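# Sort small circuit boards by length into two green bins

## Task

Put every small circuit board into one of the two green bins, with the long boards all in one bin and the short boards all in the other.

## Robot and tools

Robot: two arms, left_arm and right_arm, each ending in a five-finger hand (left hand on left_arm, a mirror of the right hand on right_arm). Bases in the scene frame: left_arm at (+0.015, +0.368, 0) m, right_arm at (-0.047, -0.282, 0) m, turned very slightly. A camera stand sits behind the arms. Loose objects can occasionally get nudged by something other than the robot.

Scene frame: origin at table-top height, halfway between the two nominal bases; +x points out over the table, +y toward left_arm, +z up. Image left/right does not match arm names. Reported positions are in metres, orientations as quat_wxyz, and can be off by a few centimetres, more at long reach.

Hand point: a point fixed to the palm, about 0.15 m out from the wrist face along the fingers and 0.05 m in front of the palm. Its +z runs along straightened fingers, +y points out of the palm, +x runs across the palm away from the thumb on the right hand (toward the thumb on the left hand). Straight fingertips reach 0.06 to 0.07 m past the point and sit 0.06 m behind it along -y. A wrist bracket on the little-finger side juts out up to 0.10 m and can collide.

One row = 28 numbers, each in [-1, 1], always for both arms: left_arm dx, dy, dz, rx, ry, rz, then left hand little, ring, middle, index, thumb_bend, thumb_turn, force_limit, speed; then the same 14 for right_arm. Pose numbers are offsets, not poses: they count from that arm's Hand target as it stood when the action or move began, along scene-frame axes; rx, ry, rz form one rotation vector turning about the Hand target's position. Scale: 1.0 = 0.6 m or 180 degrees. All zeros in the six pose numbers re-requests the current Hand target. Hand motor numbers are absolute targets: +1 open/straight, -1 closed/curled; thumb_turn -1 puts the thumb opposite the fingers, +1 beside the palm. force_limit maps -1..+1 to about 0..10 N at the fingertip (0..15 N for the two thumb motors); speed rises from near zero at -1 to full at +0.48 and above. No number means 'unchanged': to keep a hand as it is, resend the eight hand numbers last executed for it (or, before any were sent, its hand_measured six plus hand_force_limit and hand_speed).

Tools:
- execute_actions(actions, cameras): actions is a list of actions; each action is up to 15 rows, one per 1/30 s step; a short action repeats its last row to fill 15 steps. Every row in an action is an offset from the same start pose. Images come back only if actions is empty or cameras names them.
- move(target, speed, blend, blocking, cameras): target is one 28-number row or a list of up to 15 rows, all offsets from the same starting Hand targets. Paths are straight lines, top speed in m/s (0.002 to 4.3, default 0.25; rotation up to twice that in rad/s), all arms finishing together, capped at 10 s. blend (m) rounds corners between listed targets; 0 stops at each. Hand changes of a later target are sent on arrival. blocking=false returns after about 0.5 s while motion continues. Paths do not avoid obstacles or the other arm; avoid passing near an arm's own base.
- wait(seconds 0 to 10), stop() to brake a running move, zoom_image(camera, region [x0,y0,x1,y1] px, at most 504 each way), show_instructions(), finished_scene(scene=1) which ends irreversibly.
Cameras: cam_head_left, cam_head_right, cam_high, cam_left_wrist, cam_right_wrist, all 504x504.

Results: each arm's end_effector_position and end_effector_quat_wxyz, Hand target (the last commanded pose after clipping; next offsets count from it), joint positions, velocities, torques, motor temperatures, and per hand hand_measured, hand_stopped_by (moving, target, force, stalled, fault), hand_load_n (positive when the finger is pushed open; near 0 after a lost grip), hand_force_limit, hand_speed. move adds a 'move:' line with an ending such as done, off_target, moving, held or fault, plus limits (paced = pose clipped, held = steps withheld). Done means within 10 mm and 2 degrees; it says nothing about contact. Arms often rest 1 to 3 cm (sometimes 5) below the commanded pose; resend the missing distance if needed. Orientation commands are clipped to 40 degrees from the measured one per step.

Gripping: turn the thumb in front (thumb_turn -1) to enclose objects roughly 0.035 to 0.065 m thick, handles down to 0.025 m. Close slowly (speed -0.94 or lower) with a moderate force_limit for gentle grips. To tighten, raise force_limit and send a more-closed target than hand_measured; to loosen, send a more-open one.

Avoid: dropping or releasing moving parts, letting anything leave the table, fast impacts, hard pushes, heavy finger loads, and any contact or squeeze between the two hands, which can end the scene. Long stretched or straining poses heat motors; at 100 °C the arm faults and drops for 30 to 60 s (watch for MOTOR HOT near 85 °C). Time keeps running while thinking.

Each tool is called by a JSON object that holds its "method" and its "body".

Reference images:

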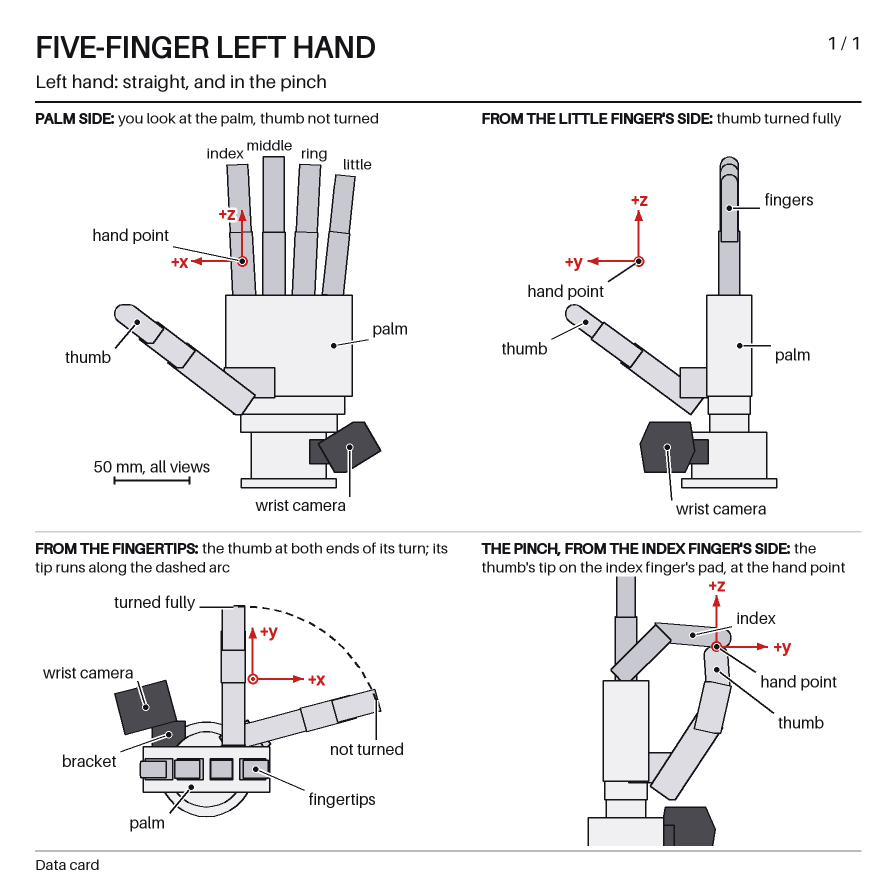

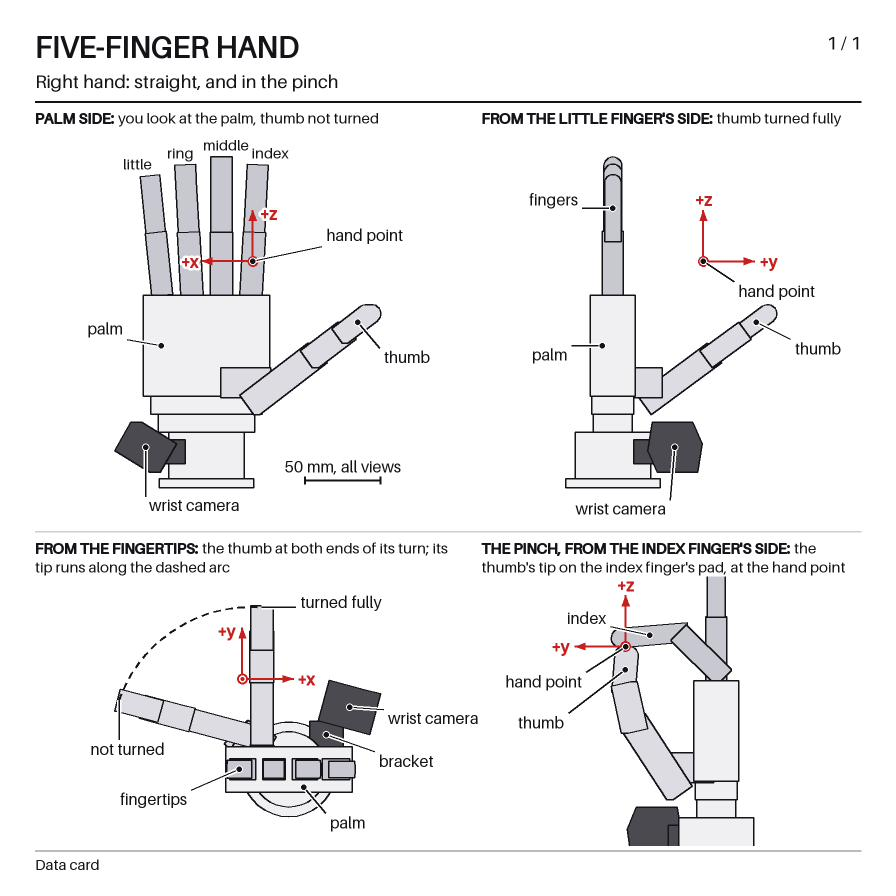

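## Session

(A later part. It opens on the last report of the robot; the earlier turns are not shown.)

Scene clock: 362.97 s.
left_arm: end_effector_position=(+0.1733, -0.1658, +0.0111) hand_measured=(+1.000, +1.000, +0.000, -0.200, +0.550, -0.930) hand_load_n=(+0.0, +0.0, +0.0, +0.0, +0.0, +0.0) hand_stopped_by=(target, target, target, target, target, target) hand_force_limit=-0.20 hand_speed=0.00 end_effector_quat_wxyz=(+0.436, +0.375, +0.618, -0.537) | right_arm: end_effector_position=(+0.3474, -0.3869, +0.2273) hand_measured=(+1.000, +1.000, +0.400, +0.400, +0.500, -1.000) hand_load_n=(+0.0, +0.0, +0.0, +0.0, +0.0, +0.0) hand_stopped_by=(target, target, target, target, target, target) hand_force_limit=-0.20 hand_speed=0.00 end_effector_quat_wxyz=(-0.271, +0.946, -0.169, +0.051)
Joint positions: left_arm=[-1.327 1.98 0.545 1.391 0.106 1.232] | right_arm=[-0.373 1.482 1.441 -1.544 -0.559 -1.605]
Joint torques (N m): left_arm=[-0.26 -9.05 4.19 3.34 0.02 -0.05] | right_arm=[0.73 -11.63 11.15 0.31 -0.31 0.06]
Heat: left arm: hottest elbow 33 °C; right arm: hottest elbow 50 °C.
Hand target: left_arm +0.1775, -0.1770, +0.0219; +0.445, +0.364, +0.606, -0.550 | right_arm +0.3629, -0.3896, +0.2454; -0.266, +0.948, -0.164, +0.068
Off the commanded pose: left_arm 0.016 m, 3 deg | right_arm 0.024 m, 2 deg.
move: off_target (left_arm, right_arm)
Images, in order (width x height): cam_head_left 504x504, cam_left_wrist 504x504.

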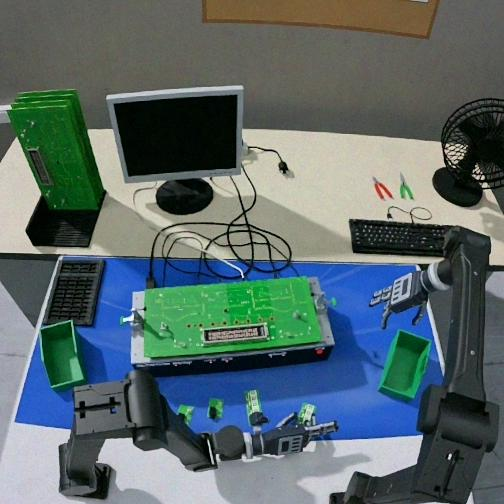

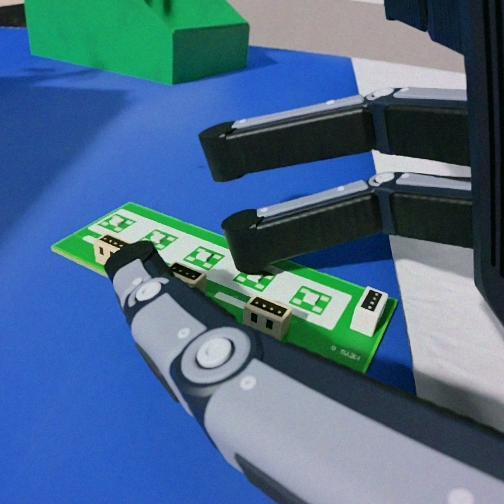

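{"method": "move", "body": {"target": [[0.0,0,0.05,0,0,0, 1,1,0,-0.2,0.55,-0.93,-0.2,0, 0,0,0,0,0,0, 1,1,0.4,0.4,0.5,-1,-0.2,0],[0.01,0.035,0.05,0,0,0, 1,1,0,-0.2,0.55,-0.93,-0.2,0, 0,0,0,0,0,0, 1,1,0.4,0.4,0.5,-1,-0.2,0],[0.01,-0.006,-0.001,0,0,0, 1,1,0,-0.2,0.55,-0.93,-0.2,0, 0,0,0,0,0,0, 1,1,0.4,0.4,0.5,-1,-0.2,0]], "cameras": ["cam_left_wrist","cam_head_left","cam_head_right"], "speed": 0.1}}

{"method": "zoom_image", "body": {"camera": "cam_head_left", "region": [260, 390, 340, 450]}}

{"method": "zoom_image", "body": {"camera": "cam_left_wrist", "region": [0, 150, 350, 500]}}

Scene clock: 373.47 s.
left_arm: end_effector_position=(+0.1847, -0.1677, +0.0107) hand_measured=(+1.000, +1.000, +0.000, -0.200, +0.550, -0.930) hand_load_n=(+0.0, +0.0, +0.0, +0.0, +0.0, +0.0) hand_stopped_by=(target, target, target, target, target, target) hand_force_limit=-0.20 hand_speed=0.00 end_effector_quat_wxyz=(+0.438, +0.372, +0.619, -0.535) | right_arm: end_effector_position=(+0.3474, -0.3869, +0.2273) hand_measured=(+1.000, +1.000, +0.400, +0.400, +0.500, -1.000) hand_load_n=(-0.5, +0.0, +0.0, +0.0, +0.0, +0.0) hand_stopped_by=(target, target, target, target, target, target) hand_force_limit=-0.20 hand_speed=0.00 end_effector_quat_wxyz=(-0.271, +0.946, -0.169, +0.051)
Joint positions: left_arm=[-1.302 1.984 0.558 1.382 0.124 1.232] | right_arm=[-0.373 1.482 1.441 -1.544 -0.559 -1.605]
Joint torques (N m): left_arm=[-1.08 -8.59 4.3 3.34 -0.14 -0.05] | right_arm=[0.79 -11.63 11.15 0.32 -0.32 0.06]
Heat: left arm: hottest elbow 32 °C; right arm: hottest elbow 50 °C.
Hand target: left_arm +0.1835, -0.1806, +0.0213; +0.445, +0.364, +0.606, -0.550 | right_arm +0.3629, -0.3896, +0.2454; -0.266, +0.948, -0.164, +0.068
Off the commanded pose: left_arm 0.017 m, 3 deg | right_arm 0.024 m, 2 deg.
move: off_target (left_arm, right_arm)
Images, in order (width x height): cam_head_left 504x504, cam_head_right 504x504, cam_left_wrist 504x504.

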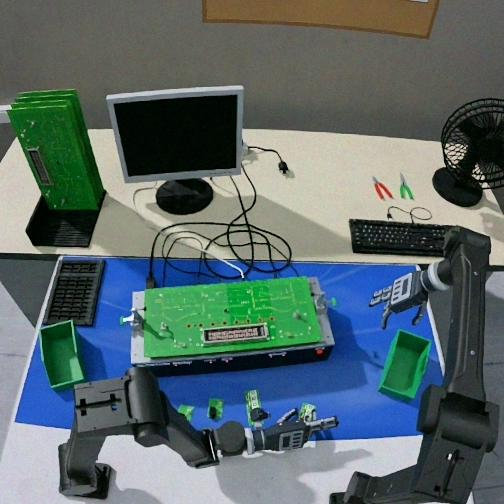

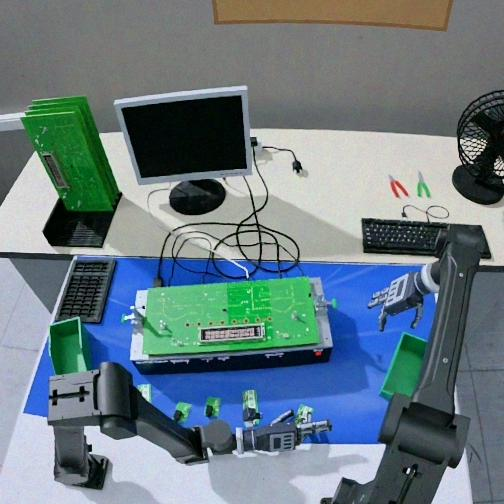

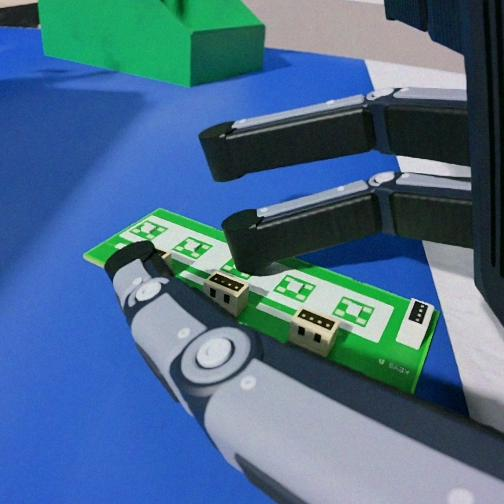

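Scaled by 6.300.

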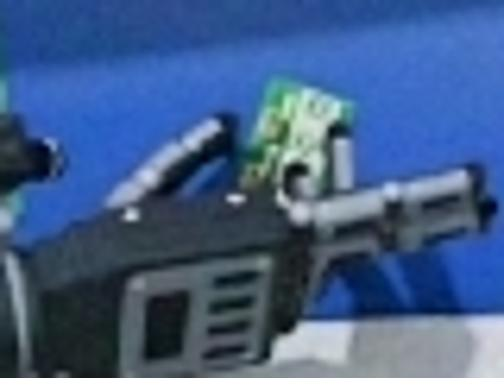

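Scaled by 1.440.

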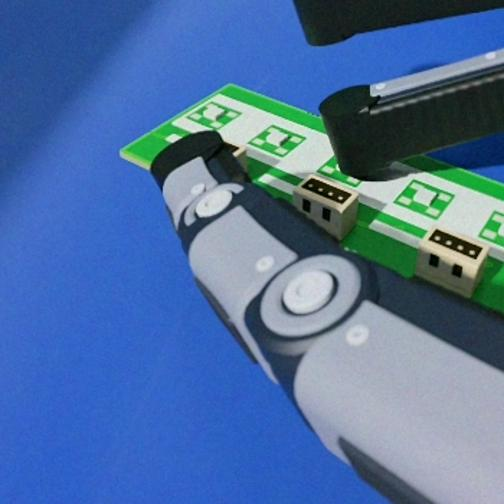

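{"method": "move", "body": {"target": [[0.0,0,0.05,0,0,0, 1,1,0,-0.2,0.55,-0.93,-0.2,0, 0,0,0,0,0,0, 1,1,0.4,0.4,0.5,-1,-0.2,0],[-0.0075,0.035,0.05,0,0,0, 1,1,0,-0.2,0.55,-0.93,-0.2,0, 0,0,0,0,0,0, 1,1,0.4,0.4,0.5,-1,-0.2,0],[-0.0075,-0.002,-0.002,0,0,0, 1,1,0,-0.2,0.55,-0.93,-0.2,0, 0,0,0,0,0,0, 1,1,0.4,0.4,0.5,-1,-0.2,0]], "cameras": ["cam_left_wrist","cam_head_left","cam_head_right"], "speed": 0.1}}

{"method": "zoom_image", "body": {"camera": "cam_head_left", "region": [260, 390, 340, 450]}}

{"method": "zoom_image", "body": {"camera": "cam_left_wrist", "region": [0, 150, 350, 500]}}

Scene clock: 379.47 s.
left_arm: end_effector_position=(+0.1824, -0.1685, +0.0097) hand_measured=(+1.000, +1.000, +0.000, -0.200, +0.550, -0.930) hand_load_n=(+0.0, +0.0, +0.5, +0.0, +0.0, +0.0) hand_stopped_by=(target, target, target, target, target, target) hand_force_limit=-0.20 hand_speed=0.00 end_effector_quat_wxyz=(+0.439, +0.371, +0.620, -0.534) | right_arm: end_effector_position=(+0.3474, -0.3869, +0.2273) hand_measured=(+1.000, +1.000, +0.400, +0.400, +0.500, -1.000) hand_load_n=(+0.0, +0.0, +0.0, +0.0, +0.0, +0.0) hand_stopped_by=(target, target, target, target, target, target) hand_force_limit=-0.20 hand_speed=0.00 end_effector_quat_wxyz=(-0.271, +0.946, -0.169, +0.051)
Joint positions: left_arm=[-1.311 1.989 0.559 1.386 0.111 1.232] | right_arm=[-0.373 1.482 1.441 -1.544 -0.559 -1.605]
Joint torques (N m): left_arm=[-1.38 -9.05 4.26 3.32 -0.14 -0.05] | right_arm=[0.67 -11.63 11.18 0.32 -0.31 0.05]
Heat: left arm: hottest elbow 32 °C; right arm: hottest elbow 50 °C.
Hand target: left_arm +0.1790, -0.1818, +0.0200; +0.445, +0.364, +0.606, -0.550 | right_arm +0.3629, -0.3896, +0.2454; -0.266, +0.948, -0.164, +0.068
Off the commanded pose: left_arm 0.017 m, 3 deg | right_arm 0.024 m, 2 deg.
move: off_target (left_arm, right_arm)
Images, in order (width x height): cam_head_left 504x504, cam_head_right 504x504, cam_left_wrist 504x504.

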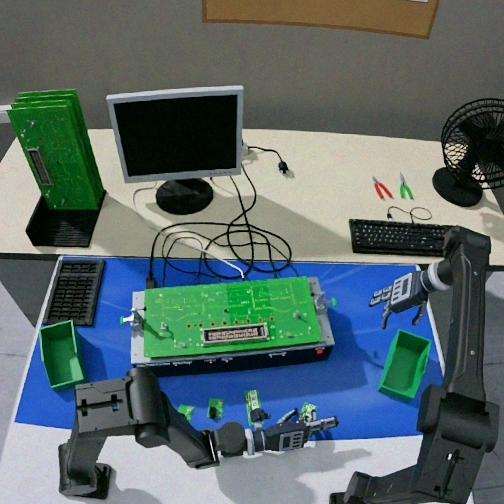

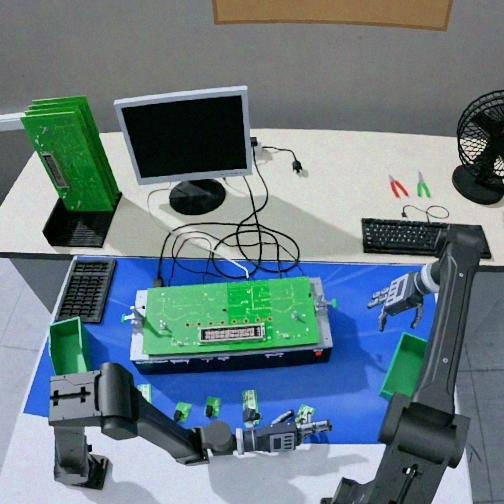

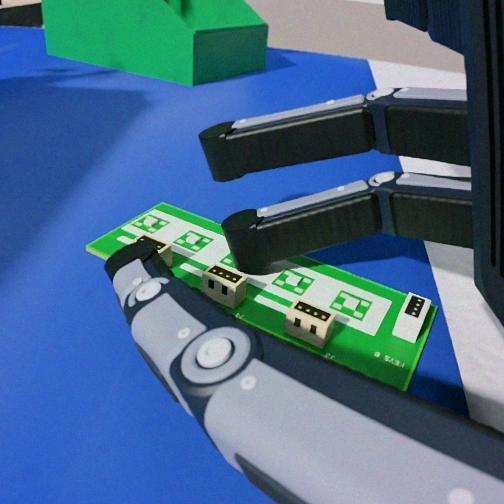

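Scaled by 6.300.

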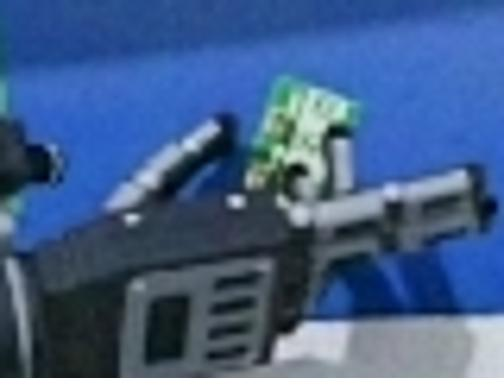

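Scaled by 1.440.

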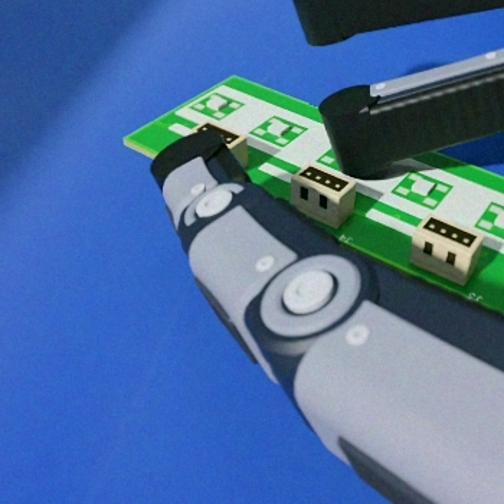

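{"method": "move", "body": {"target": [0,0,0,0,0,0, 1,1,0,-0.3,0.42,-0.93,-0.5,-0.6, 0,0,0,0,0,0, 1,1,0.4,0.4,0.5,-1,-0.2,0], "cameras": ["cam_left_wrist","cam_head_left"], "speed": 0.1}}

{"method": "zoom_image", "body": {"camera": "cam_head_left", "region": [260, 390, 340, 450]}}

{"method": "zoom_image", "body": {"camera": "cam_left_wrist", "region": [0, 150, 350, 500]}}

Scene clock: 381.73 s.
left_arm: end_effector_position=(+0.1824, -0.1684, +0.0093) hand_measured=(+1.000, +1.000, +0.000, -0.300, +0.420, -0.930) hand_load_n=(+0.0, +0.0, +0.0, +0.0, +0.0, +0.5) hand_stopped_by=(target, target, target, target, target, target) hand_force_limit=-0.50 hand_speed=-0.60 end_effector_quat_wxyz=(+0.439, +0.371, +0.620, -0.534) | right_arm: end_effector_position=(+0.3474, -0.3869, +0.2273) hand_measured=(+1.000, +1.000, +0.400, +0.400, +0.500, -1.000) hand_load_n=(-0.5, +0.0, +0.0, +0.0, +0.0, +0.0) hand_stopped_by=(target, target, target, target, target, target) hand_force_limit=-0.20 hand_speed=0.00 end_effector_quat_wxyz=(-0.271, +0.946, -0.169, +0.051)
Joint positions: left_arm=[-1.311 1.99 0.559 1.386 0.111 1.232] | right_arm=[-0.373 1.482 1.441 -1.544 -0.559 -1.605]
Joint torques (N m): left_arm=[-1.32 -9.29 4.26 3.32 -0.14 -0.05] | right_arm=[0.79 -11.69 11.18 0.31 -0.31 0.06]
Heat: left arm: hottest elbow 32 °C; right arm: hottest elbow 50 °C.
Hand target: left_arm +0.1790, -0.1818, +0.0200; +0.445, +0.364, +0.606, -0.550 | right_arm +0.3629, -0.3896, +0.2454; -0.266, +0.948, -0.164, +0.068
Off the commanded pose: left_arm 0.018 m, 3 deg | right_arm 0.024 m, 2 deg.
move: off_target (left_arm, right_arm)
Images, in order (width x height): cam_head_left 504x504, cam_left_wrist 504x504.

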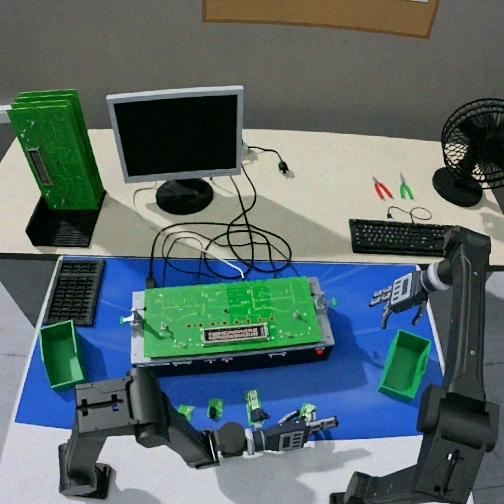

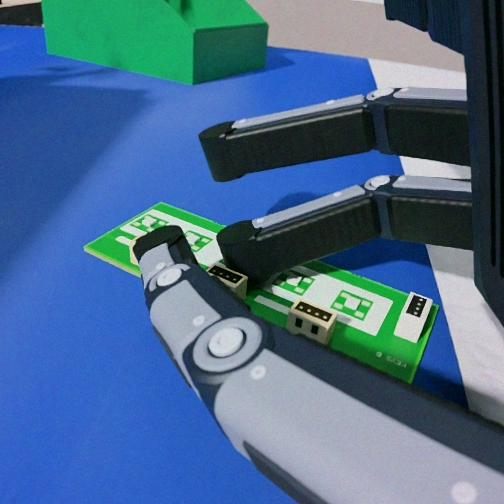

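Scaled by 6.300.

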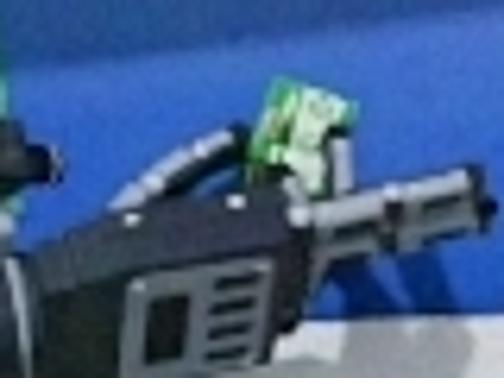

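Scaled by 1.440.

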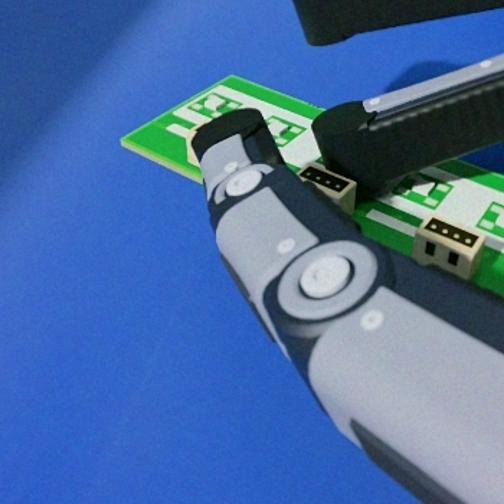

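{"method": "move", "body": {"target": [[0.0,0,0.0,0,0,0, 1,1,0,-0.2,0.55,-0.93,-0.2,0, 0,0,0,0,0,0, 1,1,0.4,0.4,0.5,-1,-0.2,0],[0.0,0,0.05,0,0,0, 1,1,0,-0.2,0.55,-0.93,-0.2,0, 0,0,0,0,0,0, 1,1,0.4,0.4,0.5,-1,-0.2,0],[-0.005,0.035,0.05,0,0,0, 1,1,0,-0.2,0.5,-0.93,-0.2,0, 0,0,0,0,0,0, 1,1,0.4,0.4,0.5,-1,-0.2,0],[-0.005,-0.000,0.000,0,0,0, 1,1,0,-0.2,0.5,-0.93,-0.2,0, 0,0,0,0,0,0, 1,1,0.4,0.4,0.5,-1,-0.2,0]], "cameras": ["cam_left_wrist","cam_head_left","cam_head_right"], "speed": 0.1}}

{"method": "zoom_image", "body": {"camera": "cam_left_wrist", "region": [0, 150, 350, 500]}}

Scene clock: 389.13 s.
left_arm: end_effector_position=(+0.1793, -0.1685, +0.0095) hand_measured=(+1.000, +1.000, +0.000, -0.200, +0.500, -0.930) hand_load_n=(+0.0, +0.0, +0.0, +0.0, +0.5, +0.0) hand_stopped_by=(target, target, target, target, target, target) hand_force_limit=-0.20 hand_speed=0.00 end_effector_quat_wxyz=(+0.439, +0.371, +0.620, -0.534) | right_arm: end_effector_position=(+0.3474, -0.3869, +0.2273) hand_measured=(+1.000, +1.000, +0.400, +0.400, +0.500, -1.000) hand_load_n=(+0.0, +0.0, +0.0, +0.0, +0.0, +0.5) hand_stopped_by=(target, target, target, target, target, target) hand_force_limit=-0.20 hand_speed=0.00 end_effector_quat_wxyz=(-0.271, +0.946, -0.169, +0.051)
Joint positions: left_arm=[-1.319 1.988 0.558 1.387 0.103 1.232] | right_arm=[-0.373 1.482 1.441 -1.544 -0.559 -1.605]
Joint torques (N m): left_arm=[-1.38 -9.47 4.26 3.36 -0.14 -0.05] | right_arm=[0.79 -11.75 11.18 0.32 -0.31 0.06]
Heat: left arm: hottest elbow 32 °C; right arm: hottest elbow 50 °C.
Hand target: left_arm +0.1760, -0.1819, +0.0202; +0.445, +0.364, +0.606, -0.550 | right_arm +0.3629, -0.3896, +0.2454; -0.266, +0.948, -0.164, +0.068
Off the commanded pose: left_arm 0.017 m, 3 deg | right_arm 0.024 m, 2 deg.
move: off_target (left_arm, right_arm); target 3's new numbers were sent with left_arm's hand 0.016 m and 2 deg from that target
Images, in order (width x height): cam_head_left 504x504, cam_head_right 504x504, cam_left_wrist 504x504.

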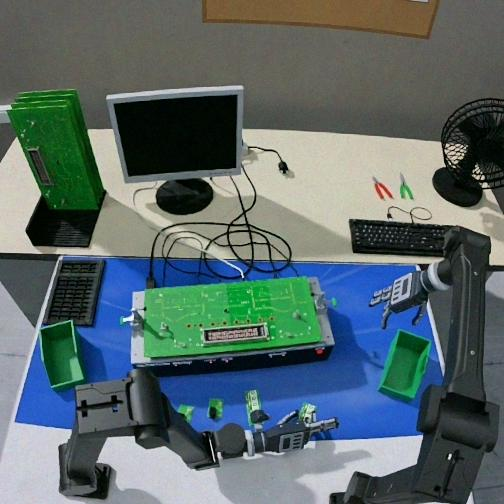

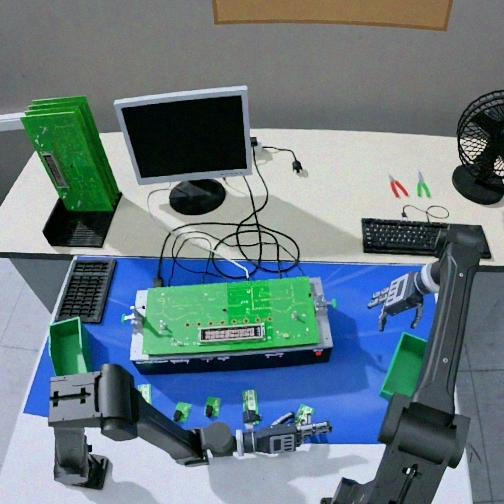

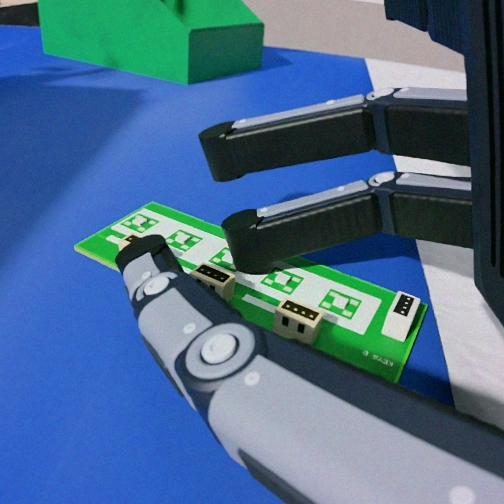

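Scaled by 1.440.

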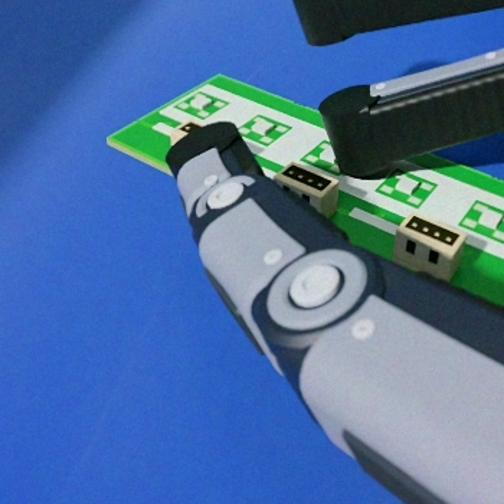

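{"method": "move", "body": {"target": [0,0,0,0,0,0, 1,1,0,-0.3,0.38,-0.93,-0.5,-0.6, 0,0,0,0,0,0, 1,1,0.4,0.4,0.5,-1,-0.2,0], "cameras": ["cam_left_wrist"], "speed": 0.1}}

{"method": "zoom_image", "body": {"camera": "cam_left_wrist", "region": [100, 180, 350, 430]}}

Scene clock: 390.70 s.
left_arm: end_effector_position=(+0.1794, -0.1684, +0.0093) hand_measured=(+1.000, +1.000, +0.000, -0.300, +0.380, -0.930) hand_load_n=(+0.5, +0.0, +0.0, +0.0, +0.0, +0.0) hand_stopped_by=(target, target, target, target, target, target) hand_force_limit=-0.50 hand_speed=-0.60 end_effector_quat_wxyz=(+0.439, +0.371, +0.620, -0.534) | right_arm: end_effector_position=(+0.3474, -0.3869, +0.2273) hand_measured=(+1.000, +1.000, +0.400, +0.400, +0.500, -1.000) hand_load_n=(+0.0, +0.0, -0.5, +0.0, +0.0, +0.0) hand_stopped_by=(target, target, target, target, target, target) hand_force_limit=-0.20 hand_speed=0.00 end_effector_quat_wxyz=(-0.271, +0.946, -0.169, +0.051)
Joint positions: left_arm=[-1.319 1.989 0.558 1.387 0.103 1.232] | right_arm=[-0.373 1.482 1.441 -1.544 -0.559 -1.605]
Joint torques (N m): left_arm=[-1.38 -9.29 4.25 3.36 -0.14 -0.06] | right_arm=[0.73 -11.69 11.18 0.28 -0.31 0.06]
Heat: left arm: hottest elbow 32 °C; right arm: hottest elbow 50 °C.
Hand target: left_arm +0.1760, -0.1819, +0.0202; +0.445, +0.364, +0.606, -0.550 | right_arm +0.3629, -0.3896, +0.2454; -0.266, +0.948, -0.164, +0.068
Off the commanded pose: left_arm 0.018 m, 3 deg | right_arm 0.024 m, 2 deg.
move: off_target (left_arm, right_arm)
Images, in order (width x height): cam_left_wrist 504x504.

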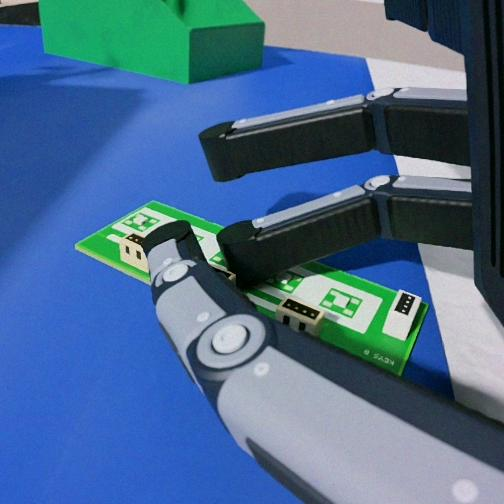

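Scaled by 2.016.

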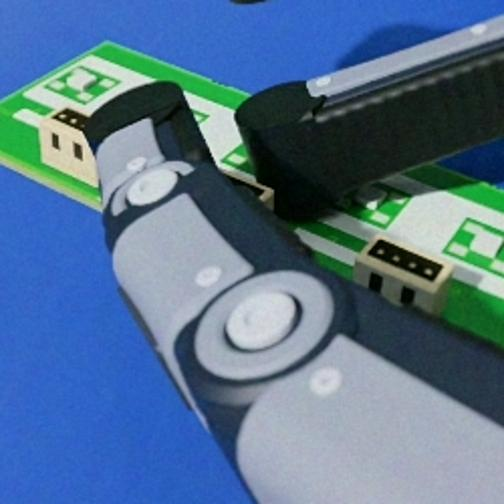

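{"method": "move", "body": {"target": [0,0,0,0,0,0, 1,1,0,-0.33,0.28,-0.93,-0.5,-0.6, 0,0,0,0,0,0, 1,1,0.4,0.4,0.5,-1,-0.2,0], "cameras": ["cam_left_wrist"], "speed": 0.1}}

{"method": "zoom_image", "body": {"camera": "cam_left_wrist", "region": [100, 180, 350, 430]}}

Scene clock: 392.23 s.
left_arm: end_effector_position=(+0.1794, -0.1684, +0.0093) hand_measured=(+1.000, +1.000, +0.000, -0.330, +0.282, -0.930) hand_load_n=(+0.0, +0.0, +0.0, +0.5, +2.0, +0.0) hand_stopped_by=(target, target, target, target, target, target) hand_force_limit=-0.50 hand_speed=-0.60 end_effector_quat_wxyz=(+0.439, +0.371, +0.620, -0.534) | right_arm: end_effector_position=(+0.3474, -0.3869, +0.2273) hand_measured=(+1.000, +1.000, +0.400, +0.400, +0.500, -1.000) hand_load_n=(+0.0, +0.0, +0.0, +0.0, +0.0, +0.0) hand_stopped_by=(target, target, target, target, target, target) hand_force_limit=-0.20 hand_speed=0.00 end_effector_quat_wxyz=(-0.271, +0.946, -0.169, +0.051)
Joint positions: left_arm=[-1.319 1.989 0.558 1.387 0.103 1.232] | right_arm=[-0.373 1.482 1.441 -1.544 -0.559 -1.605]
Joint torques (N m): left_arm=[-1.32 -9.23 4.23 3.37 -0.13 -0.06] | right_arm=[0.79 -11.63 11.21 0.32 -0.32 0.07]
Heat: left arm: hottest elbow 32 °C; right arm: hottest elbow 51 °C.
Hand target: left_arm +0.1760, -0.1819, +0.0202; +0.445, +0.364, +0.606, -0.550 | right_arm +0.3629, -0.3896, +0.2454; -0.266, +0.948, -0.164, +0.068
Off the commanded pose: left_arm 0.018 m, 3 deg | right_arm 0.024 m, 2 deg.
move: off_target (left_arm, right_arm)
Images, in order (width x height): cam_left_wrist 504x504.

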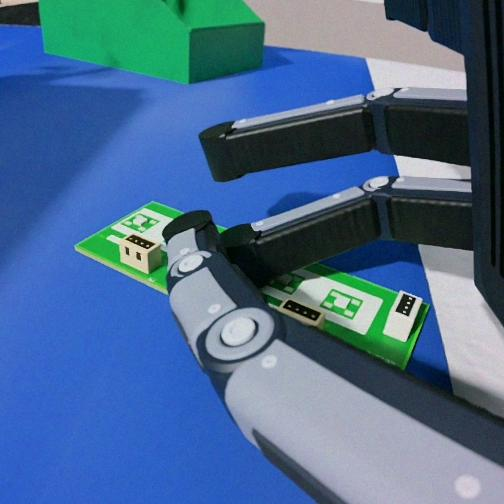

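Scaled by 2.016.

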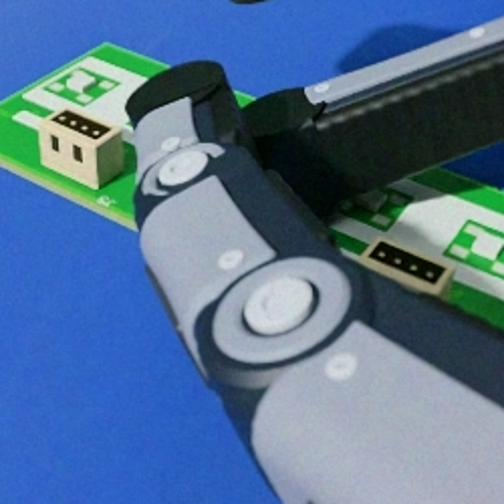

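{"method": "move", "body": {"target": [0,0,0,0,0,0, 1,1,0,-0.4,0.18,-0.93,-0.3,-0.6, 0,0,0,0,0,0, 1,1,0.4,0.4,0.5,-1,-0.2,0], "cameras": ["cam_left_wrist"], "speed": 0.1}}

{"method": "zoom_image", "body": {"camera": "cam_left_wrist", "region": [100, 180, 350, 430]}}

Scene clock: 394.27 s.
left_arm: end_effector_position=(+0.1794, -0.1684, +0.0093) hand_measured=(+1.000, +1.000, +0.000, -0.360, +0.268, -0.930) hand_load_n=(+0.0, +0.0, +0.0, +11.0, +8.0, +0.0) hand_stopped_by=(target, target, target, force, force, target) hand_force_limit=-0.30 hand_speed=-0.60 end_effector_quat_wxyz=(+0.439, +0.371, +0.620, -0.534) | right_arm: end_effector_position=(+0.3474, -0.3869, +0.2273) hand_measured=(+1.000, +1.000, +0.400, +0.400, +0.500, -1.000) hand_load_n=(+0.0, -0.5, +0.0, +0.0, +0.0, +0.0) hand_stopped_by=(target, target, target, target, target, target) hand_force_limit=-0.20 hand_speed=0.00 end_effector_quat_wxyz=(-0.271, +0.946, -0.169, +0.051)
Joint positions: left_arm=[-1.319 1.989 0.558 1.387 0.103 1.232] | right_arm=[-0.373 1.482 1.441 -1.544 -0.559 -1.605]
Joint torques (N m): left_arm=[-1.32 -9.29 4.25 3.36 -0.13 -0.05] | right_arm=[0.79 -11.58 11.19 0.31 -0.31 0.06]
Heat: left arm: hottest elbow 32 °C; right arm: hottest elbow 51 °C.
Hand target: left_arm +0.1760, -0.1819, +0.0202; +0.445, +0.364, +0.606, -0.550 | right_arm +0.3629, -0.3896, +0.2454; -0.266, +0.948, -0.164, +0.068
Off the commanded pose: left_arm 0.018 m, 3 deg | right_arm 0.024 m, 2 deg.
move: off_target (left_arm, right_arm)
Images, in order (width x height): cam_left_wrist 504x504.

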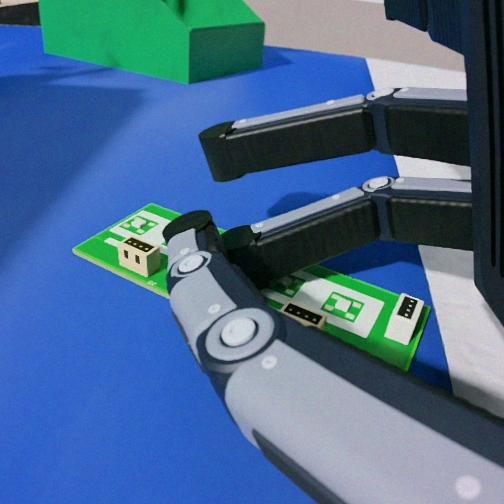

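Scaled by 2.016.

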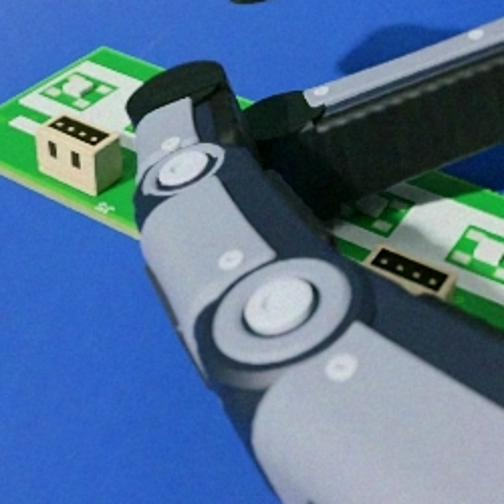

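{"method": "move", "body": {"target": [0,0,0.08,0,0,0, 1,1,0,-0.4,0.18,-0.93,-0.3,-0.6, 0,0,0,0,0,0, 1,1,0.4,0.4,0.5,-1,-0.2,0], "cameras": ["cam_left_wrist","cam_head_left","cam_high"], "speed": 0.06}}

{"method": "zoom_image", "body": {"camera": "cam_head_left", "region": [260, 380, 350, 450]}}

Scene clock: 396.90 s.
left_arm: end_effector_position=(+0.1813, -0.1760, +0.0594) hand_measured=(+1.000, +1.000, +0.000, -0.360, +0.268, -0.930) hand_load_n=(+0.0, -0.5, +0.0, +11.0, +8.0, +0.0) hand_stopped_by=(target, target, target, force, force, target) hand_force_limit=-0.30 hand_speed=-0.60 end_effector_quat_wxyz=(+0.447, +0.366, +0.610, -0.542) | right_arm: end_effector_position=(+0.3474, -0.3869, +0.2273) hand_measured=(+1.000, +1.000, +0.400, +0.400, +0.500, -1.000) hand_load_n=(+0.0, +0.0, -0.5, +0.0, +0.0, +0.0) hand_stopped_by=(target, target, target, target, target, target) hand_force_limit=-0.20 hand_speed=0.00 end_effector_quat_wxyz=(-0.271, +0.946, -0.169, +0.051)
Joint positions: left_arm=[-1.319 1.837 0.558 1.267 0.103 1.232] | right_arm=[-0.373 1.482 1.441 -1.544 -0.559 -1.605]
Joint torques (N m): left_arm=[-1.32 -10.52 4.14 1.7 -0.14 -0.05] | right_arm=[0.79 -11.69 11.15 0.31 -0.3 0.06]
Heat: left arm: hottest elbow 32 °C; right arm: hottest elbow 51 °C.
Hand target: left_arm +0.1760, -0.1819, +0.0680; +0.445, +0.364, +0.606, -0.550 | right_arm +0.3629, -0.3896, +0.2454; -0.266, +0.948, -0.164, +0.068
Off the commanded pose: left_arm 0.012 m, 1 deg | right_arm 0.024 m, 2 deg.
move: off_target (left_arm, right_arm)
Images, in order (width x height): cam_head_left 504x504, cam_high 504x504, cam_left_wrist 504x504.

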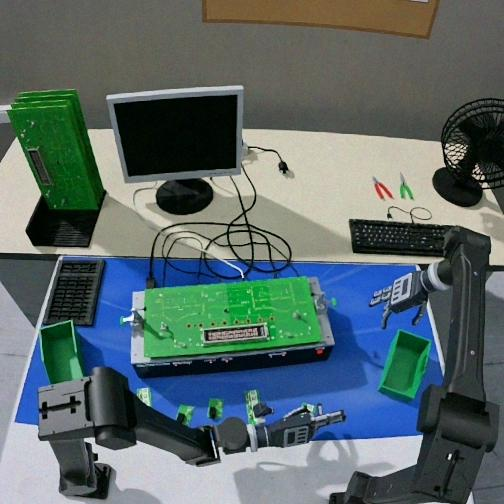

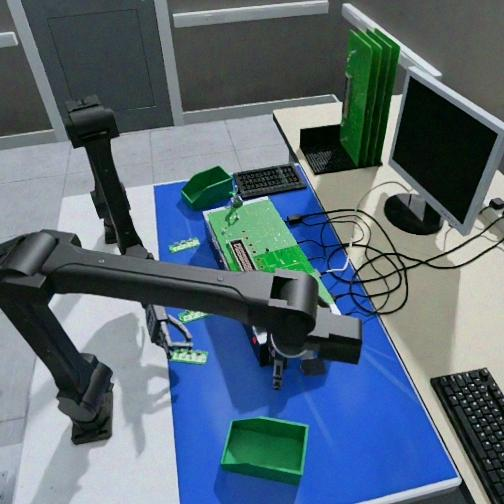

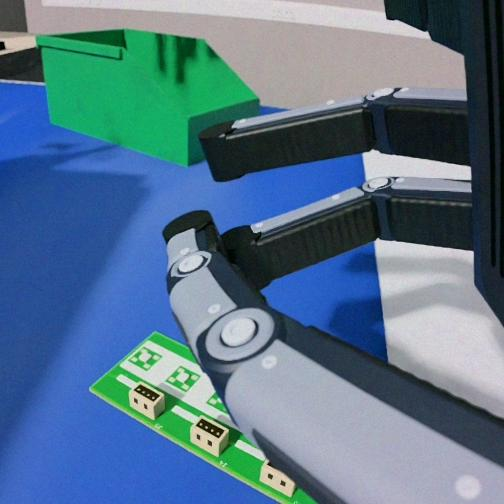

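Scaled by 5.600.

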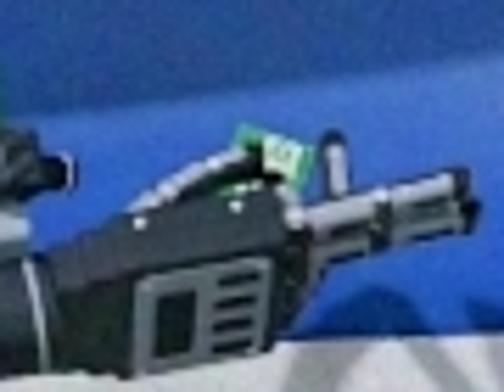

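{"method": "zoom_image", "body": {"camera": "cam_left_wrist", "region": [140, 180, 300, 340]}}

{"method": "zoom_image", "body": {"camera": "cam_high", "region": [130, 280, 230, 380]}}

Scaled by 3.150.

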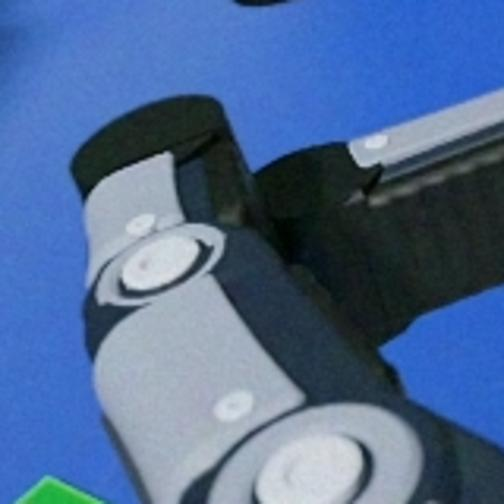

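Scaled by 5.040.

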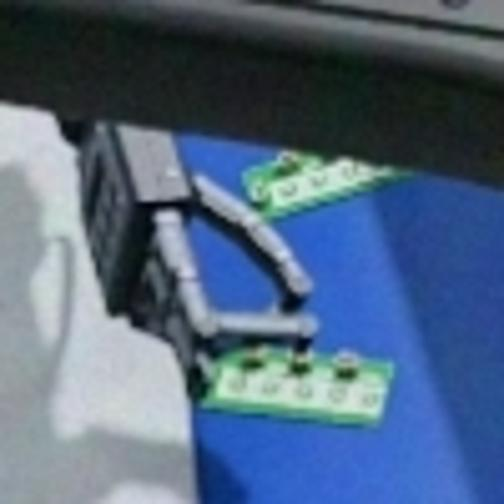

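{"method": "move", "body": {"target": [[0,0,0,0,0,0, 1,1,0,-0.2,0.5,-0.86,-0.2,-0.2, 0,0,0,0,0,0, 1,1,0.4,0.4,0.5,-1,-0.2,0],[0,0.035,0.0,0,0,0, 1,1,0,-0.2,0.5,-0.86,-0.2,0, 0,0,0,0,0,0, 1,1,0.4,0.4,0.5,-1,-0.2,0],[0,-0.000,-0.083,0,0,0, 1,1,0,-0.2,0.5,-0.86,-0.2,0, 0,0,0,0,0,0, 1,1,0.4,0.4,0.5,-1,-0.2,0]], "cameras": ["cam_left_wrist"], "speed": 0.1}}

{"method": "zoom_image", "body": {"camera": "cam_left_wrist", "region": [60, 150, 360, 450]}}

Scene clock: 406.53 s.
left_arm: end_effector_position=(+0.1795, -0.1688, +0.0091) hand_measured=(+1.000, +1.000, +0.000, -0.200, +0.500, -0.860) hand_load_n=(+0.0, +0.0, +0.0, +0.0, +0.0, +0.0) hand_stopped_by=(target, target, target, target, target, target) hand_force_limit=-0.20 hand_speed=0.00 end_effector_quat_wxyz=(+0.440, +0.370, +0.619, -0.535) | right_arm: end_effector_position=(+0.3474, -0.3869, +0.2273) hand_measured=(+1.000, +1.000, +0.400, +0.400, +0.500, -1.000) hand_load_n=(-0.5, +0.0, +0.0, +0.0, +0.0, +0.0) hand_stopped_by=(target, target, target, target, target, target) hand_force_limit=-0.20 hand_speed=0.00 end_effector_quat_wxyz=(-0.271, +0.946, -0.169, +0.051)
Joint positions: left_arm=[-1.319 1.994 0.559 1.395 0.103 1.231] | right_arm=[-0.373 1.482 1.441 -1.544 -0.559 -1.605]
Joint torques (N m): left_arm=[-1.32 -8.94 4.22 3.43 -0.14 -0.05] | right_arm=[0.79 -11.58 11.21 0.34 -0.31 0.06]
Heat: left arm: hottest elbow 32 °C; right arm: hottest elbow 51 °C.
Hand target: left_arm +0.1761, -0.1818, +0.0183; +0.445, +0.364, +0.606, -0.550 | right_arm +0.3629, -0.3896, +0.2454; -0.266, +0.948, -0.164, +0.068
Off the commanded pose: left_arm 0.016 m, 2 deg | right_arm 0.024 m, 2 deg.
move: off_target (left_arm, right_arm); target 2's new numbers were sent with left_arm's hand 0.014 m and 2 deg from that target
Images, in order (width x height): cam_left_wrist 504x504.

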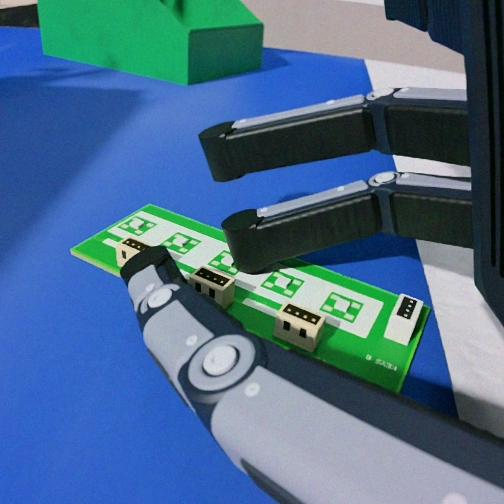

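Scaled by 1.680.

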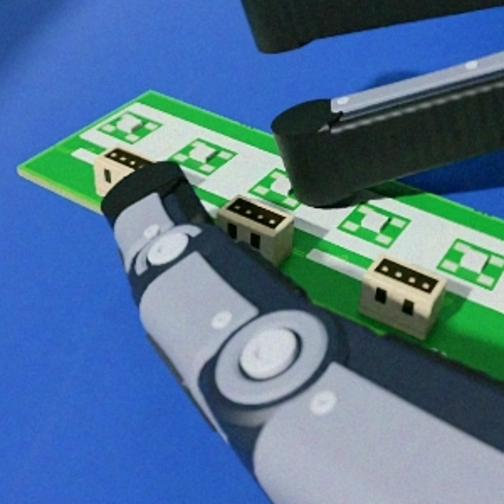

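{"method": "move", "body": {"target": [0,0,-0.004,0,0,0, 1,1,0,-0.25,0.42,-0.86,-0.2,0, 0,0,0,0,0,0, 1,1,0.4,0.4,0.5,-1,-0.2,0], "cameras": ["cam_left_wrist"], "speed": 0.05}}

{"method": "zoom_image", "body": {"camera": "cam_left_wrist", "region": [60, 150, 360, 450]}}

Scene clock: 408.37 s.
left_arm: end_effector_position=(+0.1798, -0.1696, +0.0087) hand_measured=(+1.000, +1.000, +0.000, -0.250, +0.420, -0.860) hand_load_n=(+0.0, +0.0, +0.0, +0.5, +1.5, +0.5) hand_stopped_by=(target, target, target, target, target, target) hand_force_limit=-0.20 hand_speed=0.00 end_effector_quat_wxyz=(+0.441, +0.369, +0.617, -0.536) | right_arm: end_effector_position=(+0.3474, -0.3869, +0.2273) hand_measured=(+1.000, +1.000, +0.400, +0.400, +0.500, -1.000) hand_load_n=(+0.0, +0.0, +0.0, +0.0, +0.0, +0.0) hand_stopped_by=(target, target, target, target, target, target) hand_force_limit=-0.20 hand_speed=0.00 end_effector_quat_wxyz=(-0.271, +0.946, -0.169, +0.051)
Joint positions: left_arm=[-1.319 2.001 0.561 1.405 0.103 1.231] | right_arm=[-0.373 1.482 1.441 -1.544 -0.559 -1.605]
Joint torques (N m): left_arm=[-1.26 -9.05 4.14 2.95 -0.12 -0.05] | right_arm=[0.73 -11.63 11.17 0.29 -0.31 0.06]
Heat: left arm: hottest elbow 32 °C; right arm: hottest elbow 51 °C.
Hand target: left_arm +0.1761, -0.1819, +0.0159; +0.445, +0.364, +0.606, -0.550 | right_arm +0.3629, -0.3896, +0.2454; -0.266, +0.948, -0.164, +0.068
Off the commanded pose: left_arm 0.015 m, 2 deg | right_arm 0.024 m, 2 deg.
move: off_target (left_arm, right_arm)
Images, in order (width x height): cam_left_wrist 504x504.

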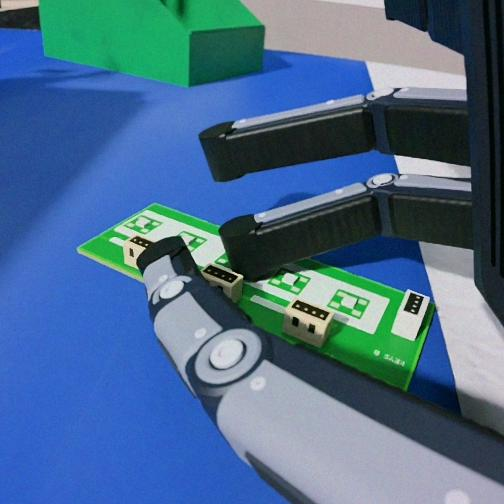

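Scaled by 1.680.

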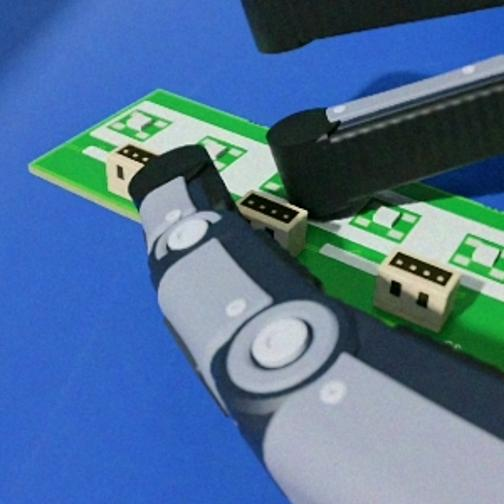

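{"method": "move", "body": {"target": [0,0,0.0,0,0,0, 1,1,0,-0.32,0.32,-0.86,-0.3,-0.85, 0,0,0,0,0,0, 1,1,0.4,0.4,0.5,-1,-0.2,0], "cameras": ["cam_left_wrist"], "speed": 0.05}}

{"method": "zoom_image", "body": {"camera": "cam_left_wrist", "region": [60, 150, 360, 450]}}

Scene clock: 409.83 s.
left_arm: end_effector_position=(+0.1803, -0.1704, +0.0096) hand_measured=(+1.000, +1.000, +0.000, -0.320, +0.368, -0.860) hand_load_n=(+0.0, +0.0, +0.0, +2.5, +5.5, +0.0) hand_stopped_by=(target, target, target, target, force, target) hand_force_limit=-0.30 hand_speed=-0.85 end_effector_quat_wxyz=(+0.443, +0.369, +0.616, -0.537) | right_arm: end_effector_position=(+0.3474, -0.3869, +0.2273) hand_measured=(+1.000, +1.000, +0.400, +0.400, +0.500, -1.000) hand_load_n=(+0.0, -0.5, +0.0, +0.0, +0.0, +0.0) hand_stopped_by=(target, target, target, target, target, target) hand_force_limit=-0.20 hand_speed=0.00 end_effector_quat_wxyz=(-0.271, +0.946, -0.169, +0.051)
Joint positions: left_arm=[-1.319 2.002 0.563 1.407 0.101 1.231] | right_arm=[-0.373 1.482 1.441 -1.544 -0.559 -1.605]
Joint torques (N m): left_arm=[-1.32 -9.05 4.03 3.03 -0.07 -0.05] | right_arm=[0.85 -11.58 11.17 0.29 -0.31 0.06]
Heat: left arm: hottest elbow 32 °C; right arm: hottest elbow 51 °C.
Hand target: left_arm +0.1761, -0.1819, +0.0158; +0.445, +0.364, +0.606, -0.550 | right_arm +0.3629, -0.3896, +0.2454; -0.266, +0.948, -0.164, +0.068
Off the commanded pose: left_arm 0.014 m, 2 deg | right_arm 0.024 m, 2 deg.
move: off_target (left_arm, right_arm)
Images, in order (width x height): cam_left_wrist 504x504.

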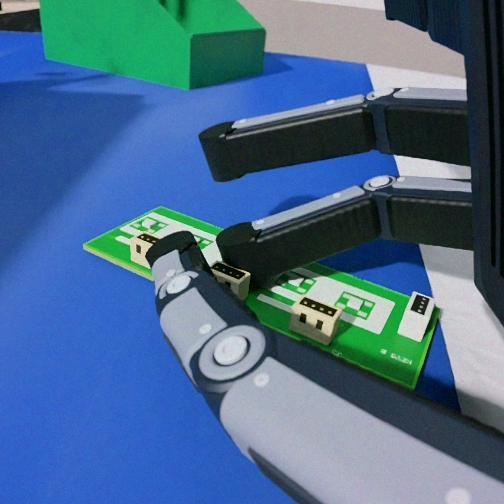

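Scaled by 1.680.

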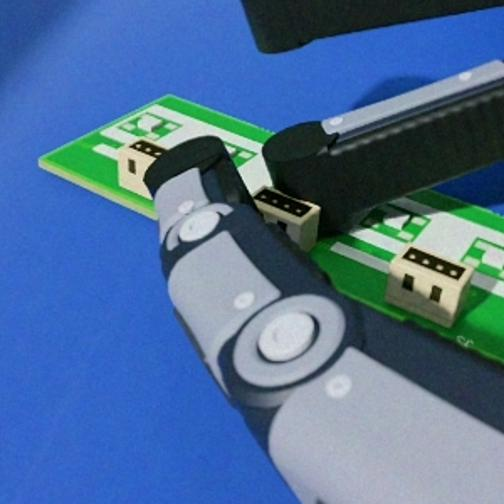

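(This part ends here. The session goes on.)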